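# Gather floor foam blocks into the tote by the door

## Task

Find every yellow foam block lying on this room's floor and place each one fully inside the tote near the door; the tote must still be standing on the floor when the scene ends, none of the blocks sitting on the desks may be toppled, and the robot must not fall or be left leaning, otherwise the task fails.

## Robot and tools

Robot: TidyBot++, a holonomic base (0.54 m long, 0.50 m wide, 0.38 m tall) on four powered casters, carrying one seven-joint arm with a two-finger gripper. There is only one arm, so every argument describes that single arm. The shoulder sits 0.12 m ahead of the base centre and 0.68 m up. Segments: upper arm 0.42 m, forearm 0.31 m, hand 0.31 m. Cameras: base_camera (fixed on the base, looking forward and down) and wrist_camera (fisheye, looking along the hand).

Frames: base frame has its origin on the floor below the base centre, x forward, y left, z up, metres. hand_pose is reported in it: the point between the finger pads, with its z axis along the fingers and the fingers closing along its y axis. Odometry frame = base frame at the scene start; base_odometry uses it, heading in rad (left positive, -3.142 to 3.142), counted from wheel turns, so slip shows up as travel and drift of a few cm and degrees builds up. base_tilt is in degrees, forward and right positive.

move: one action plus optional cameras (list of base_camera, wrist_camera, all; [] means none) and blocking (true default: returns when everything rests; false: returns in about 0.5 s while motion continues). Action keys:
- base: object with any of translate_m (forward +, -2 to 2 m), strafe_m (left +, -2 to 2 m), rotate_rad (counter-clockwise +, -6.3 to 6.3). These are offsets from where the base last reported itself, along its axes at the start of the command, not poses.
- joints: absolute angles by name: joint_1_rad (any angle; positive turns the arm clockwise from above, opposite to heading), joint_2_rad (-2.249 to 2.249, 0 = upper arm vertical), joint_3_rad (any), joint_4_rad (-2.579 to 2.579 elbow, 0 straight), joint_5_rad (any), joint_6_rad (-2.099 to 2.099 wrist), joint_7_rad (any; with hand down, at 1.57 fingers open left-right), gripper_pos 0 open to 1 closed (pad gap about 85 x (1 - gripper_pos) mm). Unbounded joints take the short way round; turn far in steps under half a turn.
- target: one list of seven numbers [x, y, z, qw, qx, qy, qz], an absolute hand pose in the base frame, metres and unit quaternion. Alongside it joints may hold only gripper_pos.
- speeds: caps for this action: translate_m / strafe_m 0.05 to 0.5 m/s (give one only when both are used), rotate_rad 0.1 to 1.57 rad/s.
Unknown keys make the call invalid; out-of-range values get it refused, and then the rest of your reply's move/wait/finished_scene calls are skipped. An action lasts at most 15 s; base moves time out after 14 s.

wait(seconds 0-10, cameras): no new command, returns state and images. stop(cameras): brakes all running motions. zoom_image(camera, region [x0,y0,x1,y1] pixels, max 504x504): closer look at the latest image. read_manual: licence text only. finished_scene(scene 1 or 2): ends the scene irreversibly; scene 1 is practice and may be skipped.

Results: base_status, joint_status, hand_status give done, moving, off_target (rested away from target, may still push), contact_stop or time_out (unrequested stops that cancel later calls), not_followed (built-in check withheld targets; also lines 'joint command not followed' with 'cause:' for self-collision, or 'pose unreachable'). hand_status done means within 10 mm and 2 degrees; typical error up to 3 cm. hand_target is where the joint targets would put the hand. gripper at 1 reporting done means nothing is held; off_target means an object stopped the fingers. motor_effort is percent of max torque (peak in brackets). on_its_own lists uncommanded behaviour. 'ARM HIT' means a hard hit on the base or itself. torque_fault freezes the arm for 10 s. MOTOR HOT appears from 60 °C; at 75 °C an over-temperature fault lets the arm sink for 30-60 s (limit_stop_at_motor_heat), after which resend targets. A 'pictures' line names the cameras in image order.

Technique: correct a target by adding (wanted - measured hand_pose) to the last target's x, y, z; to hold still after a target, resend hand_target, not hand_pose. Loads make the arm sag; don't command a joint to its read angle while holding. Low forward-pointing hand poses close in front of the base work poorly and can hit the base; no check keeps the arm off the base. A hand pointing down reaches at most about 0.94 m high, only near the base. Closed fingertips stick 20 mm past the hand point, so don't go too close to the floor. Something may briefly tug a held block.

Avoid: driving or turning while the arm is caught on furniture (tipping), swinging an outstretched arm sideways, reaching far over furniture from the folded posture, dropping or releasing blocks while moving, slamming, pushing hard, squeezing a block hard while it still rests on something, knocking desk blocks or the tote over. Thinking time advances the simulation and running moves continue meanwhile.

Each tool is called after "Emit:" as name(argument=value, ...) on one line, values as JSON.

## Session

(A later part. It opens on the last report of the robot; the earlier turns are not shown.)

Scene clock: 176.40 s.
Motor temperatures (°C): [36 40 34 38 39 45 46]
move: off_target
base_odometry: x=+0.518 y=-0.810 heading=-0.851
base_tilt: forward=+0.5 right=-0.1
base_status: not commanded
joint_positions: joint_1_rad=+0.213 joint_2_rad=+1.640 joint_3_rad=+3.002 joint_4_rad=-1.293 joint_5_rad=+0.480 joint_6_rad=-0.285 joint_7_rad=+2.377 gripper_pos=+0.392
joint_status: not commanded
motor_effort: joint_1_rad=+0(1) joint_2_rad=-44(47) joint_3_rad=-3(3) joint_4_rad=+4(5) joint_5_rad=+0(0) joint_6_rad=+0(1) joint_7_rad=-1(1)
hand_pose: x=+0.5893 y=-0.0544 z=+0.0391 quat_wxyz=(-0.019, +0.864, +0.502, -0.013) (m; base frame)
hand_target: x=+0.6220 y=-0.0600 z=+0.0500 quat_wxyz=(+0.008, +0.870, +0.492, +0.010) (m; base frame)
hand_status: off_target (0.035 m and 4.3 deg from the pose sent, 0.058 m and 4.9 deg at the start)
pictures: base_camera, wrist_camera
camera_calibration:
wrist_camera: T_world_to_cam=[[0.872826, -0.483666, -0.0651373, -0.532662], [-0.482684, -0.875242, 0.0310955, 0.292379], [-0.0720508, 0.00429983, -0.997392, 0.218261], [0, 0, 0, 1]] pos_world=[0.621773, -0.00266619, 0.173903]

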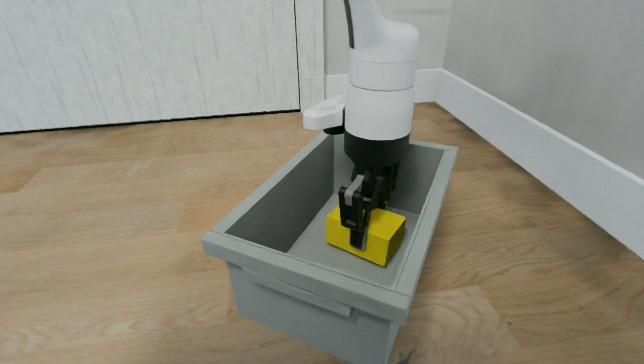

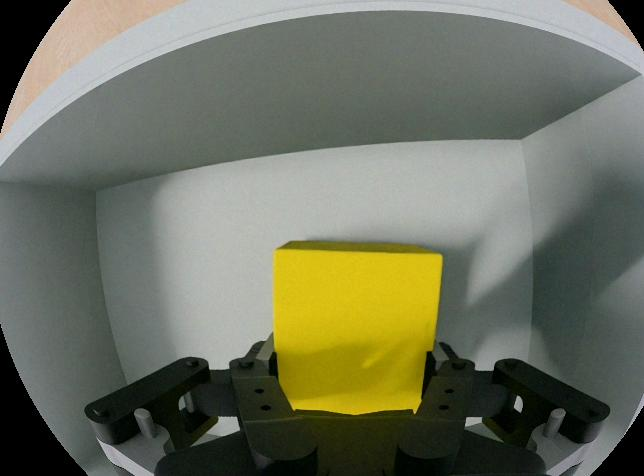

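Emit:
move(joints={"gripper_pos": 0.2}, cameras=[])

Emit:
move(target=[0.60, -0.05, 0.32, 0.0, 0.883, 0.469, 0.01], cameras=["base_camera"])

Emit:
move(joints={"joint_1_rad": 0.0, "joint_2_rad": -0.332, "joint_3_rad": 3.105, "joint_4_rad": -2.545, "joint_5_rad": 0.026, "joint_6_rad": 0.0, "joint_7_rad": 1.594, "gripper_pos": 0})

Scene clock: 192.57 s.
Motor temperatures (°C): [36 40 34 38 39 45 46]
move: done
base_odometry: x=+0.518 y=-0.810 heading=-0.851
base_tilt: forward=+0.5 right=-0.1
base_status: not commanded
joint_positions: joint_1_rad=+0.213 joint_2_rad=+1.640 joint_3_rad=+3.002 joint_4_rad=-1.293 joint_5_rad=+0.480 joint_6_rad=-0.285 joint_7_rad=+2.377 gripper_pos=+0.200
joint_status: all done
motor_effort: joint_1_rad=-1(1) joint_2_rad=-43(44) joint_3_rad=-3(3) joint_4_rad=+4(4) joint_5_rad=+0(0) joint_6_rad=+0(0) joint_7_rad=-1(1)
hand_pose: x=+0.5893 y=-0.0544 z=+0.0391 quat_wxyz=(-0.019, +0.864, +0.502, -0.013) (m; base frame)
hand_target: x=+0.6220 y=-0.0600 z=+0.0500 quat_wxyz=(+0.008, +0.870, +0.492, +0.010) (m; base frame)
hand_status: not commanded
pictures: none
No camera images: "cameras" was empty.

Scene clock: 194.43 s.
Motor temperatures (°C): [36 40 34 38 39 45 46]
move: off_target
base_odometry: x=+0.518 y=-0.810 heading=-0.851
base_tilt: forward=+0.5 right=-0.1
base_status: not commanded
joint_positions: joint_1_rad=+0.230 joint_2_rad=+1.022 joint_3_rad=+2.950 joint_4_rad=-1.717 joint_5_rad=+0.448 joint_6_rad=-0.401 joint_7_rad=+2.377 gripper_pos=+0.200
joint_status: not commanded
motor_effort: joint_1_rad=+0(1) joint_2_rad=-41(47) joint_3_rad=-3(3) joint_4_rad=+7(8) joint_5_rad=+0(0) joint_6_rad=+1(1) joint_7_rad=-1(1)
hand_pose: x=+0.6114 y=-0.0542 z=+0.3079 quat_wxyz=(+0.017, +0.856, +0.516, +0.015) (m; base frame)
hand_target: x=+0.6000 y=-0.0500 z=+0.3200 quat_wxyz=(+0.000, +0.883, +0.469, +0.010) (m; base frame)
hand_status: off_target (0.017 m and 6.6 deg from the pose sent, 0.281 m and 5.6 deg at the start)
pictures: base_camera

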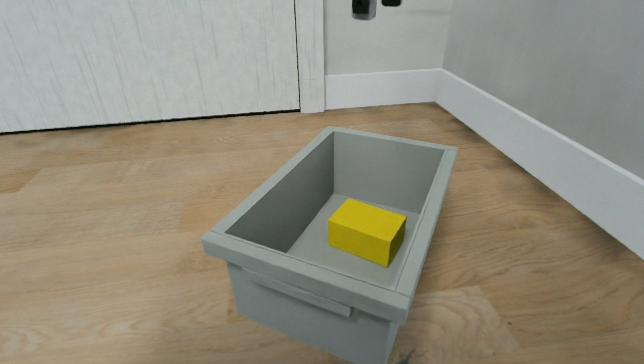

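Scene clock: 197.03 s.
Motor temperatures (°C): [36 40 34 38 39 45 46]
move: done
base_odometry: x=+0.518 y=-0.810 heading=-0.851
base_tilt: forward=+0.4 right=-0.1
base_status: not commanded
joint_positions: joint_1_rad=+0.018 joint_2_rad=-0.320 joint_3_rad=+3.087 joint_4_rad=-2.531 joint_5_rad=+0.082 joint_6_rad=-0.034 joint_7_rad=+1.674 gripper_pos=+0.000
joint_status: all done
motor_effort: joint_1_rad=-1(2) joint_2_rad=-7(43) joint_3_rad=+1(4) joint_4_rad=+19(20) joint_5_rad=+0(1) joint_6_rad=+7(8) joint_7_rad=+0(2)
hand_pose: x=+0.4812 y=+0.0129 z=+0.6989 quat_wxyz=(+0.042, +0.895, +0.102, +0.432) (m; base frame)
hand_target: x=+0.4822 y=+0.0142 z=+0.7046 quat_wxyz=(+0.009, +0.893, +0.040, +0.448) (m; base frame)
hand_status: not commanded
pictures: base_camera, wrist_camera
camera_calibration:
wrist_camera: T_world_to_cam=[[0.16824, -0.972711, 0.159775, -0.174578], [-0.626135, -0.230638, -0.744823, 0.881582], [0.761348, 0.0252684, -0.647851, 0.222626], [0, 0, 0, 1]] pos_world=[0.411864, 0.0278874, 0.828744]

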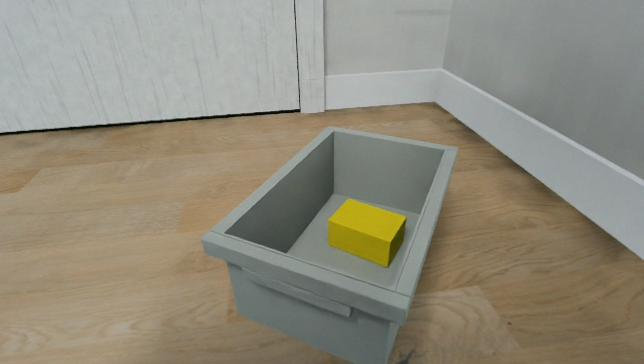

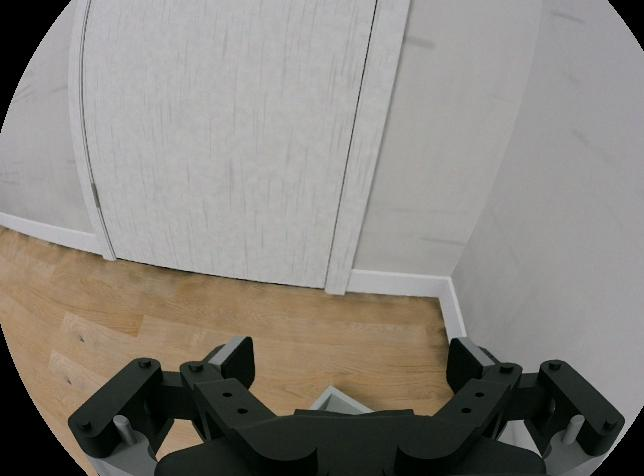

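Emit:
move(base={"translate_m": -0.16, "strafe_m": 0.61}, joints={"joint_6_rad": -0.844}, cameras=[])

Emit:
move(base={"rotate_rad": 0.19})

Scene clock: 235.40 s.
Motor temperatures (°C): [36 39 34 38 39 46 46]
move: done
base_odometry: x=+0.872 y=-0.288 heading=-0.852
base_tilt: forward=+0.4 right=-0.1
base_status: done
joint_positions: joint_1_rad=+0.017 joint_2_rad=-0.321 joint_3_rad=+3.092 joint_4_rad=-2.542 joint_5_rad=+0.075 joint_6_rad=-0.811 joint_7_rad=+1.671 gripper_pos=+0.000
joint_status: all done
motor_effort: joint_1_rad=+0(2) joint_2_rad=-2(7) joint_3_rad=+1(2) joint_4_rad=+15(19) joint_5_rad=+1(1) joint_6_rad=+1(7) joint_7_rad=-1(1)
hand_pose: x=+0.2709 y=-0.0126 z=+0.5819 quat_wxyz=(+0.038, +0.994, +0.090, +0.053) (m; base frame)
hand_target: x=+0.2596 y=-0.0010 z=+0.5811 quat_wxyz=(+0.016, +0.998, +0.037, +0.042) (m; base frame)
hand_status: not commanded
pictures: none
No camera images: "cameras" was empty.

Scene clock: 236.37 s.
Motor temperatures (°C): [36 39 34 38 39 46 46]
move: done
base_odometry: x=+0.872 y=-0.287 heading=-0.661
base_tilt: forward=+0.4 right=-0.1
base_status: done
joint_positions: joint_1_rad=+0.015 joint_2_rad=-0.321 joint_3_rad=+3.092 joint_4_rad=-2.542 joint_5_rad=+0.074 joint_6_rad=-0.811 joint_7_rad=+1.671 gripper_pos=+0.000
joint_status: not commanded
motor_effort: joint_1_rad=+0(1) joint_2_rad=-3(4) joint_3_rad=+1(1) joint_4_rad=+14(15) joint_5_rad=+1(1) joint_6_rad=+1(2) joint_7_rad=-1(1)
hand_pose: x=+0.2709 y=-0.0121 z=+0.5819 quat_wxyz=(+0.038, +0.994, +0.090, +0.053) (m; base frame)
hand_target: x=+0.2596 y=-0.0010 z=+0.5811 quat_wxyz=(+0.016, +0.998, +0.037, +0.042) (m; base frame)
hand_status: not commanded
pictures: base_camera, wrist_camera
camera_calibration:
wrist_camera: T_world_to_cam=[[0.188897, -0.979735, 0.066611, -0.0962959], [-0.978514, -0.193502, -0.0711874, 0.360925], [0.0826341, -0.0517327, -0.995236, 0.692691], [0, 0, 0, 1]] pos_world=[0.31412, 0.0113298, 0.721499]

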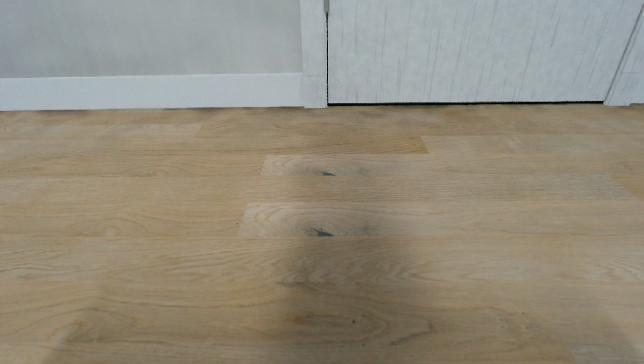

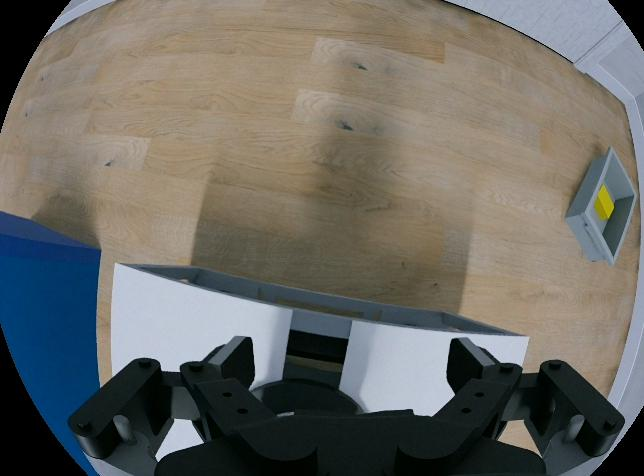

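Emit:
move(base={"translate_m": 0.75}, cameras=[])

Emit:
move(base={"rotate_rad": 1.53})

Scene clock: 255.00 s.
Motor temperatures (°C): [36 39 34 39 39 45 46]
move: done
base_odometry: x=+1.464 y=-0.748 heading=-0.660
base_tilt: forward=+0.4 right=-0.1
base_status: done
joint_positions: joint_1_rad=+0.015 joint_2_rad=-0.328 joint_3_rad=+3.092 joint_4_rad=-2.542 joint_5_rad=+0.074 joint_6_rad=-0.813 joint_7_rad=+1.671 gripper_pos=+0.000
joint_status: not commanded
motor_effort: joint_1_rad=-1(1) joint_2_rad=-2(4) joint_3_rad=+1(2) joint_4_rad=+15(17) joint_5_rad=+0(1) joint_6_rad=+1(2) joint_7_rad=-1(1)
hand_pose: x=+0.2707 y=-0.0121 z=+0.5828 quat_wxyz=(+0.038, +0.994, +0.090, +0.055) (m; base frame)
hand_target: x=+0.2596 y=-0.0010 z=+0.5811 quat_wxyz=(+0.016, +0.998, +0.037, +0.042) (m; base frame)
hand_status: not commanded
pictures: none
No camera images: "cameras" was empty.

Scene clock: 257.27 s.
Motor temperatures (°C): [36 39 34 39 39 45 46]
move: done
base_odometry: x=+1.464 y=-0.748 heading=+0.869
base_tilt: forward=+0.4 right=-0.1
base_status: done
joint_positions: joint_1_rad=+0.014 joint_2_rad=-0.328 joint_3_rad=+3.092 joint_4_rad=-2.542 joint_5_rad=+0.074 joint_6_rad=-0.813 joint_7_rad=+1.671 gripper_pos=+0.000
joint_status: not commanded
motor_effort: joint_1_rad=-1(2) joint_2_rad=-2(3) joint_3_rad=+1(2) joint_4_rad=+14(15) joint_5_rad=+0(1) joint_6_rad=+1(2) joint_7_rad=-1(1)
hand_pose: x=+0.2707 y=-0.0119 z=+0.5828 quat_wxyz=(+0.038, +0.994, +0.090, +0.055) (m; base frame)
hand_target: x=+0.2596 y=-0.0010 z=+0.5811 quat_wxyz=(+0.016, +0.998, +0.037, +0.042) (m; base frame)
hand_status: not commanded
pictures: base_camera, wrist_camera
camera_calibration:
wrist_camera: T_world_to_cam=[[0.188773, -0.97972, 0.0671852, -0.0964661], [-0.978218, -0.193617, -0.0748475, 0.362822], [0.0863378, -0.0515925, -0.994929, 0.692374], [0, 0, 0, 1]] pos_world=[0.313351, 0.01146, 0.722501]

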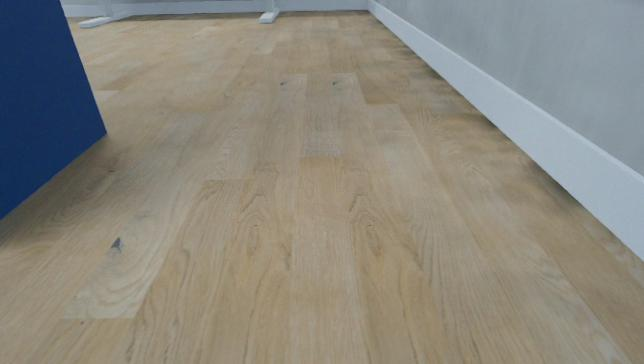

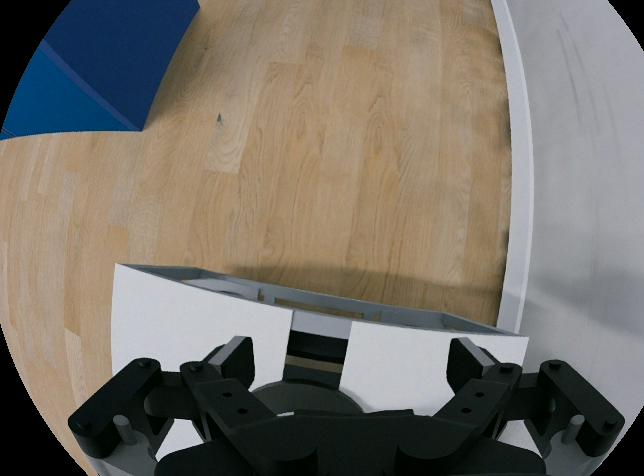

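Emit:
move(base={"translate_m": 1.0, "strafe_m": 0.05}, joints={"joint_6_rad": 0.1})

Scene clock: 269.47 s.
Motor temperatures (°C): [36 39 34 39 39 45 46]
move: done
base_odometry: x=+2.072 y=+0.048 heading=+0.870
base_tilt: forward=+0.5 right=-0.1
base_status: done
joint_positions: joint_1_rad=+0.014 joint_2_rad=-0.328 joint_3_rad=+3.092 joint_4_rad=-2.548 joint_5_rad=+0.073 joint_6_rad=+0.073 joint_7_rad=+1.671 gripper_pos=+0.000
joint_status: all done
motor_effort: joint_1_rad=-1(1) joint_2_rad=-7(9) joint_3_rad=+1(1) joint_4_rad=+19(19) joint_5_rad=+0(1) joint_6_rad=+8(8) joint_7_rad=-1(1)
hand_pose: x=+0.4940 y=+0.0157 z=+0.7199 quat_wxyz=(+0.038, +0.874, +0.095, +0.475) (m; base frame)
hand_target: x=+0.4995 y=+0.0159 z=+0.7304 quat_wxyz=(+0.008, +0.870, +0.040, +0.492) (m; base frame)
hand_status: not commanded
pictures: base_camera, wrist_camera
camera_calibration:
wrist_camera: T_world_to_cam=[[0.15276, -0.975805, 0.156424, -0.167229], [-0.551319, -0.215508, -0.80598, 0.912678], [0.82019, 0.0368818, -0.570901, 0.141791], [0, 0, 0, 1]] pos_world=[0.412427, 0.0282769, 0.842707]

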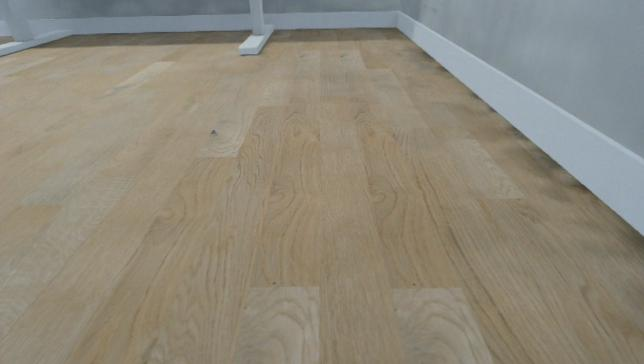

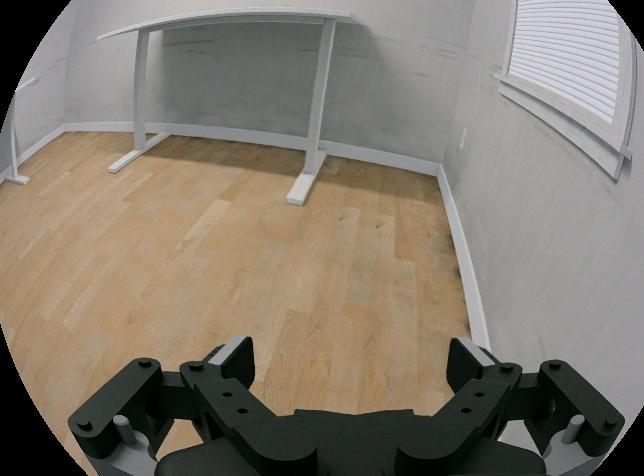

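Emit:
move(base={"translate_m": 0.55}, cameras=[])

Emit:
move(base={"rotate_rad": 1.0})

Emit:
move(base={"rotate_rad": 0.7})

Scene clock: 279.47 s.
Motor temperatures (°C): [36 39 34 39 39 45 46]
move: done
base_odometry: x=+2.426 y=+0.469 heading=+0.871
base_tilt: forward=+0.4 right=-0.1
base_status: done
joint_positions: joint_1_rad=+0.014 joint_2_rad=-0.324 joint_3_rad=+3.092 joint_4_rad=-2.548 joint_5_rad=+0.073 joint_6_rad=+0.075 joint_7_rad=+1.671 gripper_pos=+0.000
joint_status: not commanded
motor_effort: joint_1_rad=-1(1) joint_2_rad=-6(9) joint_3_rad=+1(1) joint_4_rad=+19(20) joint_5_rad=+0(0) joint_6_rad=+8(8) joint_7_rad=+0(1)
hand_pose: x=+0.4946 y=+0.0158 z=+0.7191 quat_wxyz=(+0.038, +0.874, +0.095, +0.475) (m; base frame)
hand_target: x=+0.4995 y=+0.0159 z=+0.7304 quat_wxyz=(+0.008, +0.870, +0.040, +0.492) (m; base frame)
hand_status: not commanded
pictures: none
No camera images: "cameras" was empty.

Scene clock: 281.33 s.
Motor temperatures (°C): [36 39 34 39 39 45 46]
move: done
base_odometry: x=+2.426 y=+0.469 heading=+1.870
base_tilt: forward=+0.4 right=-0.1
base_status: done
joint_positions: joint_1_rad=+0.011 joint_2_rad=-0.324 joint_3_rad=+3.094 joint_4_rad=-2.548 joint_5_rad=+0.073 joint_6_rad=+0.075 joint_7_rad=+1.671 gripper_pos=+0.000
joint_status: not commanded
motor_effort: joint_1_rad=-1(2) joint_2_rad=-7(7) joint_3_rad=+1(2) joint_4_rad=+18(19) joint_5_rad=+0(0) joint_6_rad=+8(8) joint_7_rad=-1(1)
hand_pose: x=+0.4946 y=+0.0166 z=+0.7192 quat_wxyz=(+0.037, +0.874, +0.096, +0.475) (m; base frame)
hand_target: x=+0.4995 y=+0.0159 z=+0.7304 quat_wxyz=(+0.008, +0.870, +0.040, +0.492) (m; base frame)
hand_status: not commanded
pictures: base_camera, wrist_camera
camera_calibration:
wrist_camera: T_world_to_cam=[[0.155231, -0.975574, 0.155429, -0.166864], [-0.552001, -0.21614, -0.805344, 0.912471], [0.819267, 0.0392174, -0.572069, 0.142125], [0, 0, 0, 1]] pos_world=[0.413148, 0.0288598, 0.842094]

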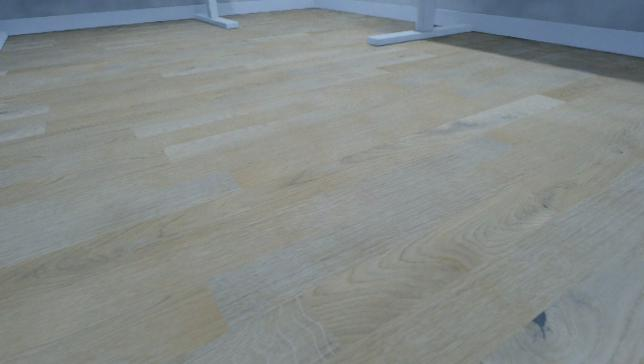

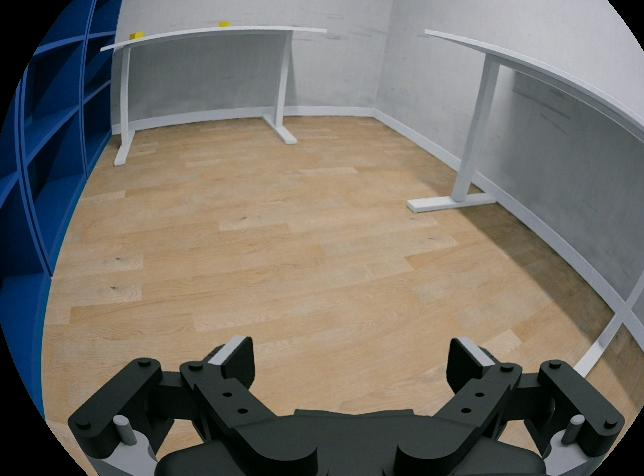

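Scene clock: 282.97 s.
Motor temperatures (°C): [36 39 34 39 39 45 46]
move: done
base_odometry: x=+2.426 y=+0.469 heading=+2.569
base_tilt: forward=+0.4 right=-0.1
base_status: done
joint_positions: joint_1_rad=+0.009 joint_2_rad=-0.324 joint_3_rad=+3.095 joint_4_rad=-2.548 joint_5_rad=+0.073 joint_6_rad=+0.075 joint_7_rad=+1.671 gripper_pos=+0.000
joint_status: not commanded
motor_effort: joint_1_rad=-1(2) joint_2_rad=-7(7) joint_3_rad=+1(2) joint_4_rad=+19(19) joint_5_rad=+0(0) joint_6_rad=+7(8) joint_7_rad=-1(1)
hand_pose: x=+0.4946 y=+0.0168 z=+0.7192 quat_wxyz=(+0.037, +0.874, +0.096, +0.475) (m; base frame)
hand_target: x=+0.4995 y=+0.0159 z=+0.7304 quat_wxyz=(+0.008, +0.870, +0.040, +0.492) (m; base frame)
hand_status: not commanded
pictures: base_camera, wrist_camera
camera_calibration:
wrist_camera: T_world_to_cam=[[0.155694, -0.975561, 0.155046, -0.166661], [-0.551895, -0.216086, -0.805431, 0.912529], [0.819251, 0.0398317, -0.572051, 0.142106], [0, 0, 0, 1]] pos_world=[0.413148, 0.0289366, 0.842111]

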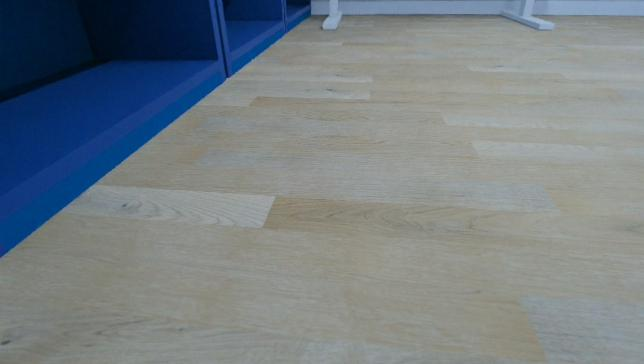

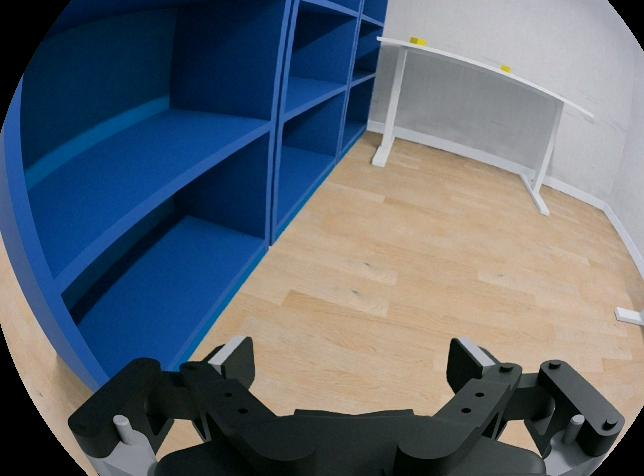

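Emit:
zoom_image(camera="wrist_camera", region=[330, 20, 644, 340])

Emit:
move(base={"translate_m": 1.0, "strafe_m": -0.3})

Emit:
move(base={"rotate_rad": -1.2})

Emit:
move(base={"rotate_rad": -1.2})

Scaled by 1.575.

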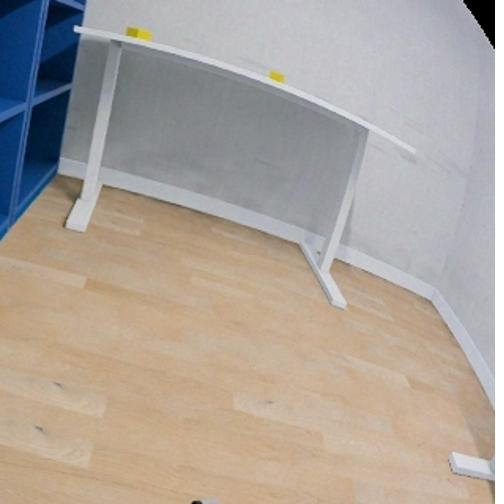

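Scene clock: 294.63 s.
Motor temperatures (°C): [36 39 34 39 39 45 46]
move: done
base_odometry: x=+1.748 y=+1.263 heading=+2.570
base_tilt: forward=+0.4 right=-0.1
base_status: done
joint_positions: joint_1_rad=+0.009 joint_2_rad=-0.327 joint_3_rad=+3.095 joint_4_rad=-2.548 joint_5_rad=+0.073 joint_6_rad=+0.075 joint_7_rad=+1.671 gripper_pos=+0.000
joint_status: not commanded
motor_effort: joint_1_rad=-1(1) joint_2_rad=-6(9) joint_3_rad=+1(2) joint_4_rad=+18(20) joint_5_rad=+0(0) joint_6_rad=+8(8) joint_7_rad=-1(1)
hand_pose: x=+0.4945 y=+0.0168 z=+0.7203 quat_wxyz=(+0.037, +0.873, +0.096, +0.476) (m; base frame)
hand_target: x=+0.4995 y=+0.0159 z=+0.7304 quat_wxyz=(+0.008, +0.870, +0.040, +0.492) (m; base frame)
hand_status: not commanded
pictures: base_camera, wrist_camera
camera_calibration:
wrist_camera: T_world_to_cam=[[0.155222, -0.975558, 0.155542, -0.166945], [-0.549324, -0.2161, -0.807183, 0.913424], [0.821066, 0.0398491, -0.569441, 0.140038], [0, 0, 0, 1]] pos_world=[0.412699, 0.0289459, 0.843011]

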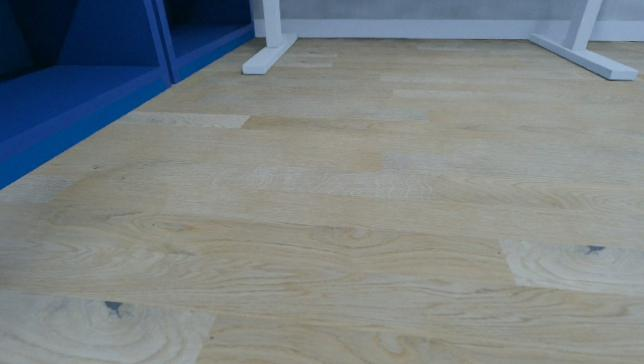

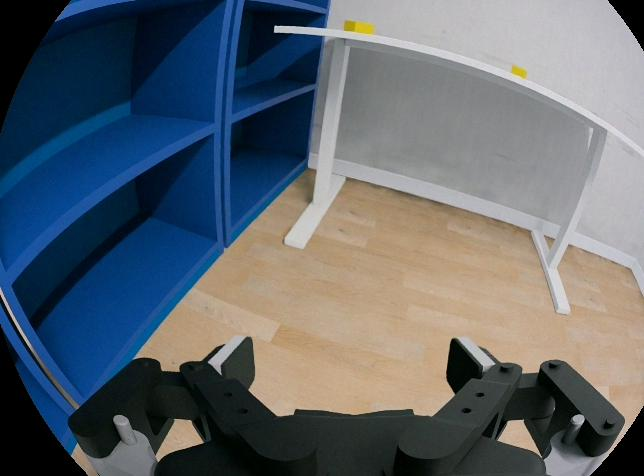

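Scene clock: 296.67 s.
Motor temperatures (°C): [36 39 34 39 39 46 46]
move: done
base_odometry: x=+1.748 y=+1.263 heading=+1.371
base_tilt: forward=+0.4 right=-0.1
base_status: done
joint_positions: joint_1_rad=+0.009 joint_2_rad=-0.327 joint_3_rad=+3.098 joint_4_rad=-2.548 joint_5_rad=+0.073 joint_6_rad=+0.075 joint_7_rad=+1.671 gripper_pos=+0.000
joint_status: not commanded
motor_effort: joint_1_rad=-1(2) joint_2_rad=-6(7) joint_3_rad=+1(2) joint_4_rad=+18(19) joint_5_rad=+0(0) joint_6_rad=+8(8) joint_7_rad=-1(1)
hand_pose: x=+0.4946 y=+0.0160 z=+0.7204 quat_wxyz=(+0.037, +0.874, +0.095, +0.476) (m; base frame)
hand_target: x=+0.4995 y=+0.0159 z=+0.7304 quat_wxyz=(+0.008, +0.870, +0.040, +0.492) (m; base frame)
hand_status: not commanded
pictures: base_camera, wrist_camera
camera_calibration:
wrist_camera: T_world_to_cam=[[0.153303, -0.975986, 0.154757, -0.166173], [-0.549743, -0.214369, -0.807359, 0.913618], [0.821146, 0.0386937, -0.569405, 0.139988], [0, 0, 0, 1]] pos_world=[0.412779, 0.0282527, 0.843044]

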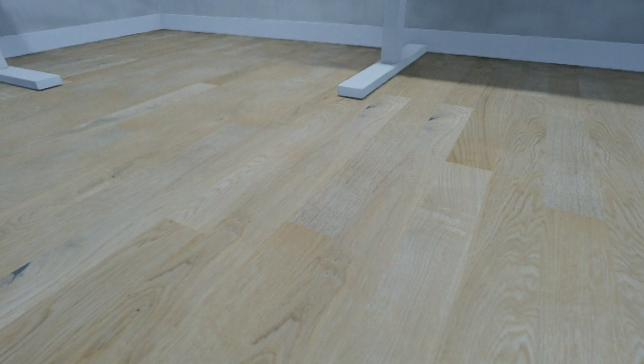

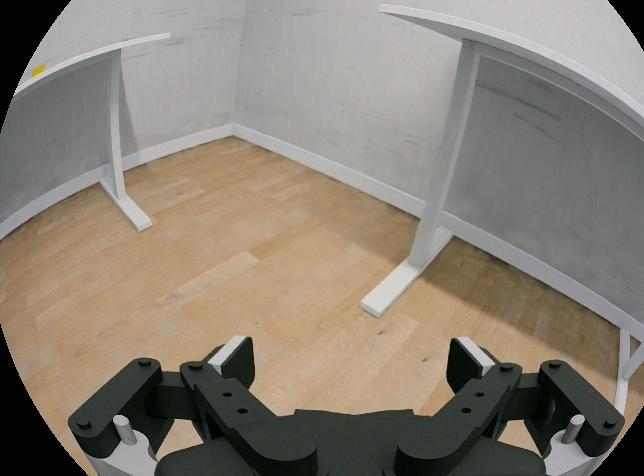

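Scene clock: 298.70 s.
Motor temperatures (°C): [36 39 34 39 39 46 46]
move: done
base_odometry: x=+1.748 y=+1.263 heading=+0.172
base_tilt: forward=+0.4 right=-0.1
base_status: done
joint_positions: joint_1_rad=+0.008 joint_2_rad=-0.327 joint_3_rad=+3.099 joint_4_rad=-2.548 joint_5_rad=+0.073 joint_6_rad=+0.075 joint_7_rad=+1.671 gripper_pos=+0.000
joint_status: not commanded
motor_effort: joint_1_rad=+0(2) joint_2_rad=-7(7) joint_3_rad=+1(2) joint_4_rad=+18(19) joint_5_rad=+0(0) joint_6_rad=+8(8) joint_7_rad=-1(1)
hand_pose: x=+0.4946 y=+0.0157 z=+0.7204 quat_wxyz=(+0.037, +0.874, +0.095, +0.476) (m; base frame)
hand_target: x=+0.4995 y=+0.0159 z=+0.7304 quat_wxyz=(+0.008, +0.870, +0.040, +0.492) (m; base frame)
hand_status: not commanded
pictures: base_camera, wrist_camera
camera_calibration:
wrist_camera: T_world_to_cam=[[0.152362, -0.976194, 0.154371, -0.1658], [-0.549946, -0.21352, -0.807446, 0.913713], [0.821185, 0.0381283, -0.569387, 0.139962], [0, 0, 0, 1]] pos_world=[0.41282, 0.0279057, 0.843061]

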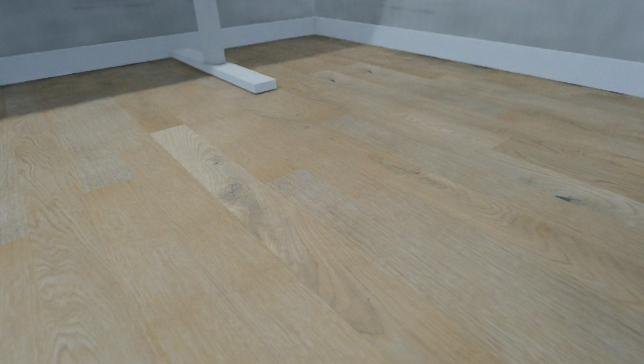

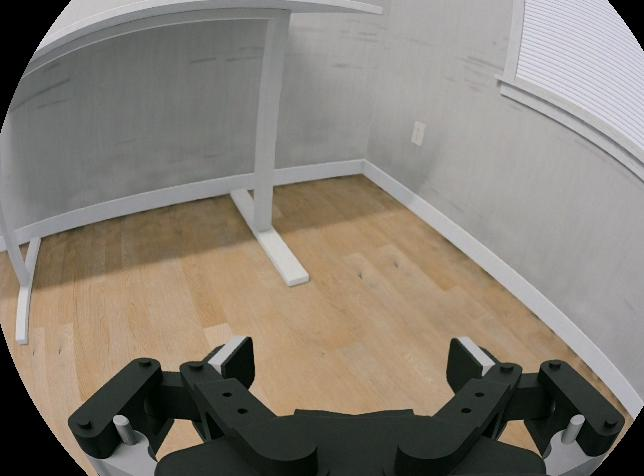

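Emit:
move(base={"rotate_rad": -1.2})

Emit:
move(base={"rotate_rad": -1.3})

Emit:
move(base={"rotate_rad": -1.35})

Scene clock: 318.87 s.
Motor temperatures (°C): [36 38 34 39 39 46 46]
move: done
base_odometry: x=+1.748 y=+1.263 heading=-1.027
base_tilt: forward=+0.4 right=-0.1
base_status: done
joint_positions: joint_1_rad=+0.008 joint_2_rad=-0.327 joint_3_rad=+3.100 joint_4_rad=-2.548 joint_5_rad=+0.073 joint_6_rad=+0.075 joint_7_rad=+1.671 gripper_pos=+0.000
joint_status: not commanded
motor_effort: joint_1_rad=-1(2) joint_2_rad=-6(7) joint_3_rad=+1(2) joint_4_rad=+19(19) joint_5_rad=+0(0) joint_6_rad=+8(8) joint_7_rad=-1(1)
hand_pose: x=+0.4946 y=+0.0154 z=+0.7204 quat_wxyz=(+0.037, +0.874, +0.094, +0.476) (m; base frame)
hand_target: x=+0.4995 y=+0.0159 z=+0.7304 quat_wxyz=(+0.008, +0.870, +0.040, +0.492) (m; base frame)
hand_status: not commanded
pictures: base_camera, wrist_camera
camera_calibration:
wrist_camera: T_world_to_cam=[[0.151829, -0.976317, 0.154122, -0.16557], [-0.550061, -0.213014, -0.807501, 0.913772], [0.821207, 0.0378252, -0.569375, 0.139946], [0, 0, 0, 1]] pos_world=[0.412843, 0.0277042, 0.843072]

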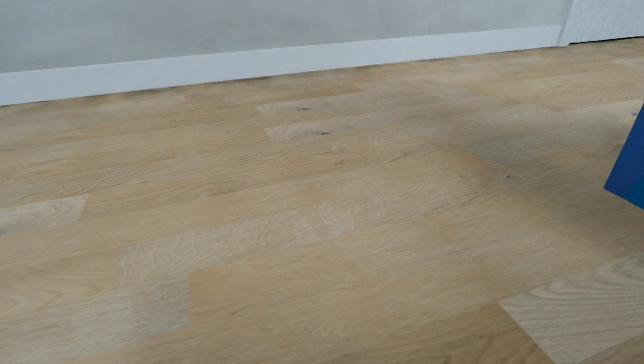

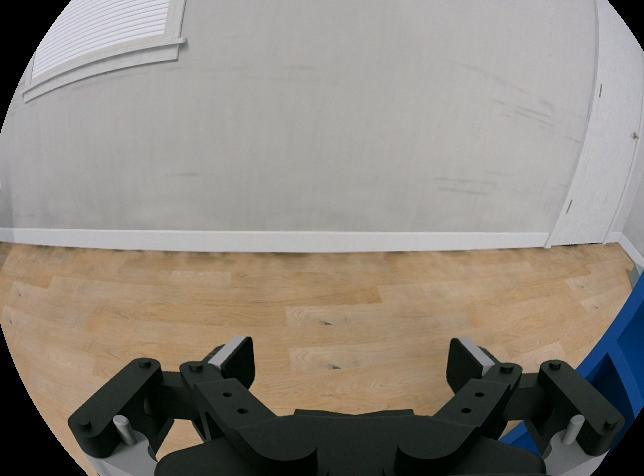

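Scene clock: 320.97 s.
Motor temperatures (°C): [36 38 34 39 39 46 46]
move: done
base_odometry: x=+1.748 y=+1.263 heading=-2.326
base_tilt: forward=+0.4 right=-0.1
base_status: done
joint_positions: joint_1_rad=+0.008 joint_2_rad=-0.327 joint_3_rad=+3.100 joint_4_rad=-2.548 joint_5_rad=+0.073 joint_6_rad=+0.075 joint_7_rad=+1.671 gripper_pos=+0.000
joint_status: not commanded
motor_effort: joint_1_rad=+0(2) joint_2_rad=-6(7) joint_3_rad=+1(2) joint_4_rad=+18(19) joint_5_rad=+0(0) joint_6_rad=+8(8) joint_7_rad=-1(1)
hand_pose: x=+0.4946 y=+0.0153 z=+0.7204 quat_wxyz=(+0.037, +0.874, +0.094, +0.476) (m; base frame)
hand_target: x=+0.4995 y=+0.0159 z=+0.7304 quat_wxyz=(+0.008, +0.870, +0.040, +0.492) (m; base frame)
hand_status: not commanded
pictures: base_camera, wrist_camera
camera_calibration:
wrist_camera: T_world_to_cam=[[0.151513, -0.976393, 0.153948, -0.165414], [-0.550129, -0.212691, -0.80754, 0.913811], [0.82122, 0.0376619, -0.569367, 0.139936], [0, 0, 0, 1]] pos_world=[0.412858, 0.0275803, 0.843079]

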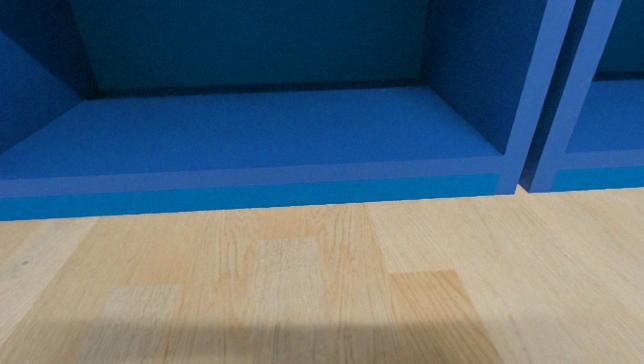

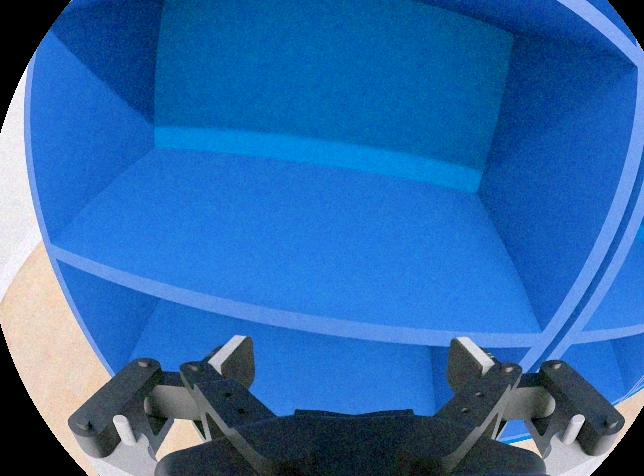

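Scene clock: 323.10 s.
Motor temperatures (°C): [36 38 34 39 39 46 46]
move: done
base_odometry: x=+1.748 y=+1.263 heading=+2.608
base_tilt: forward=+0.4 right=-0.1
base_status: done
joint_positions: joint_1_rad=+0.008 joint_2_rad=-0.327 joint_3_rad=+3.101 joint_4_rad=-2.548 joint_5_rad=+0.073 joint_6_rad=+0.075 joint_7_rad=+1.671 gripper_pos=+0.000
joint_status: not commanded
motor_effort: joint_1_rad=-1(2) joint_2_rad=-6(7) joint_3_rad=+1(2) joint_4_rad=+18(19) joint_5_rad=+0(0) joint_6_rad=+8(8) joint_7_rad=-1(1)
hand_pose: x=+0.4946 y=+0.0152 z=+0.7204 quat_wxyz=(+0.037, +0.874, +0.094, +0.476) (m; base frame)
hand_target: x=+0.4995 y=+0.0159 z=+0.7304 quat_wxyz=(+0.008, +0.870, +0.040, +0.492) (m; base frame)
hand_status: not commanded
pictures: base_camera, wrist_camera
camera_calibration:
wrist_camera: T_world_to_cam=[[0.151271, -0.976458, 0.153778, -0.165256], [-0.550182, -0.212415, -0.807577, 0.913849], [0.821229, 0.0375571, -0.569361, 0.139927], [0, 0, 0, 1]] pos_world=[0.412869, 0.0274938, 0.843085]

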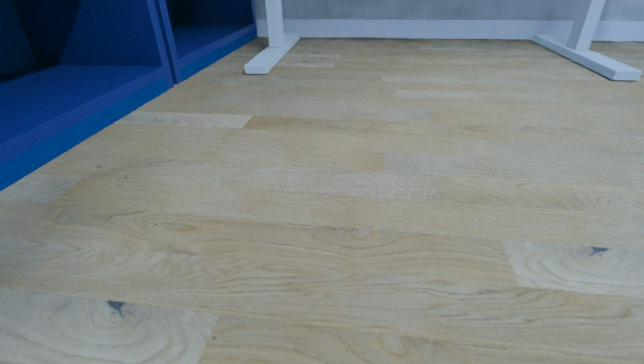

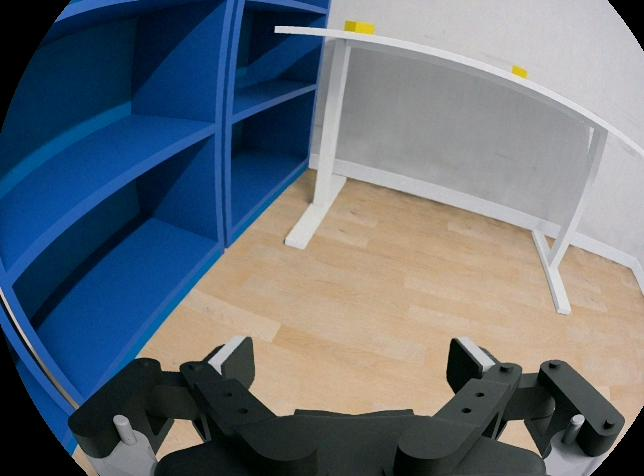

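Emit:
finished_scene(scene=2)

The scene is finished: the task was done.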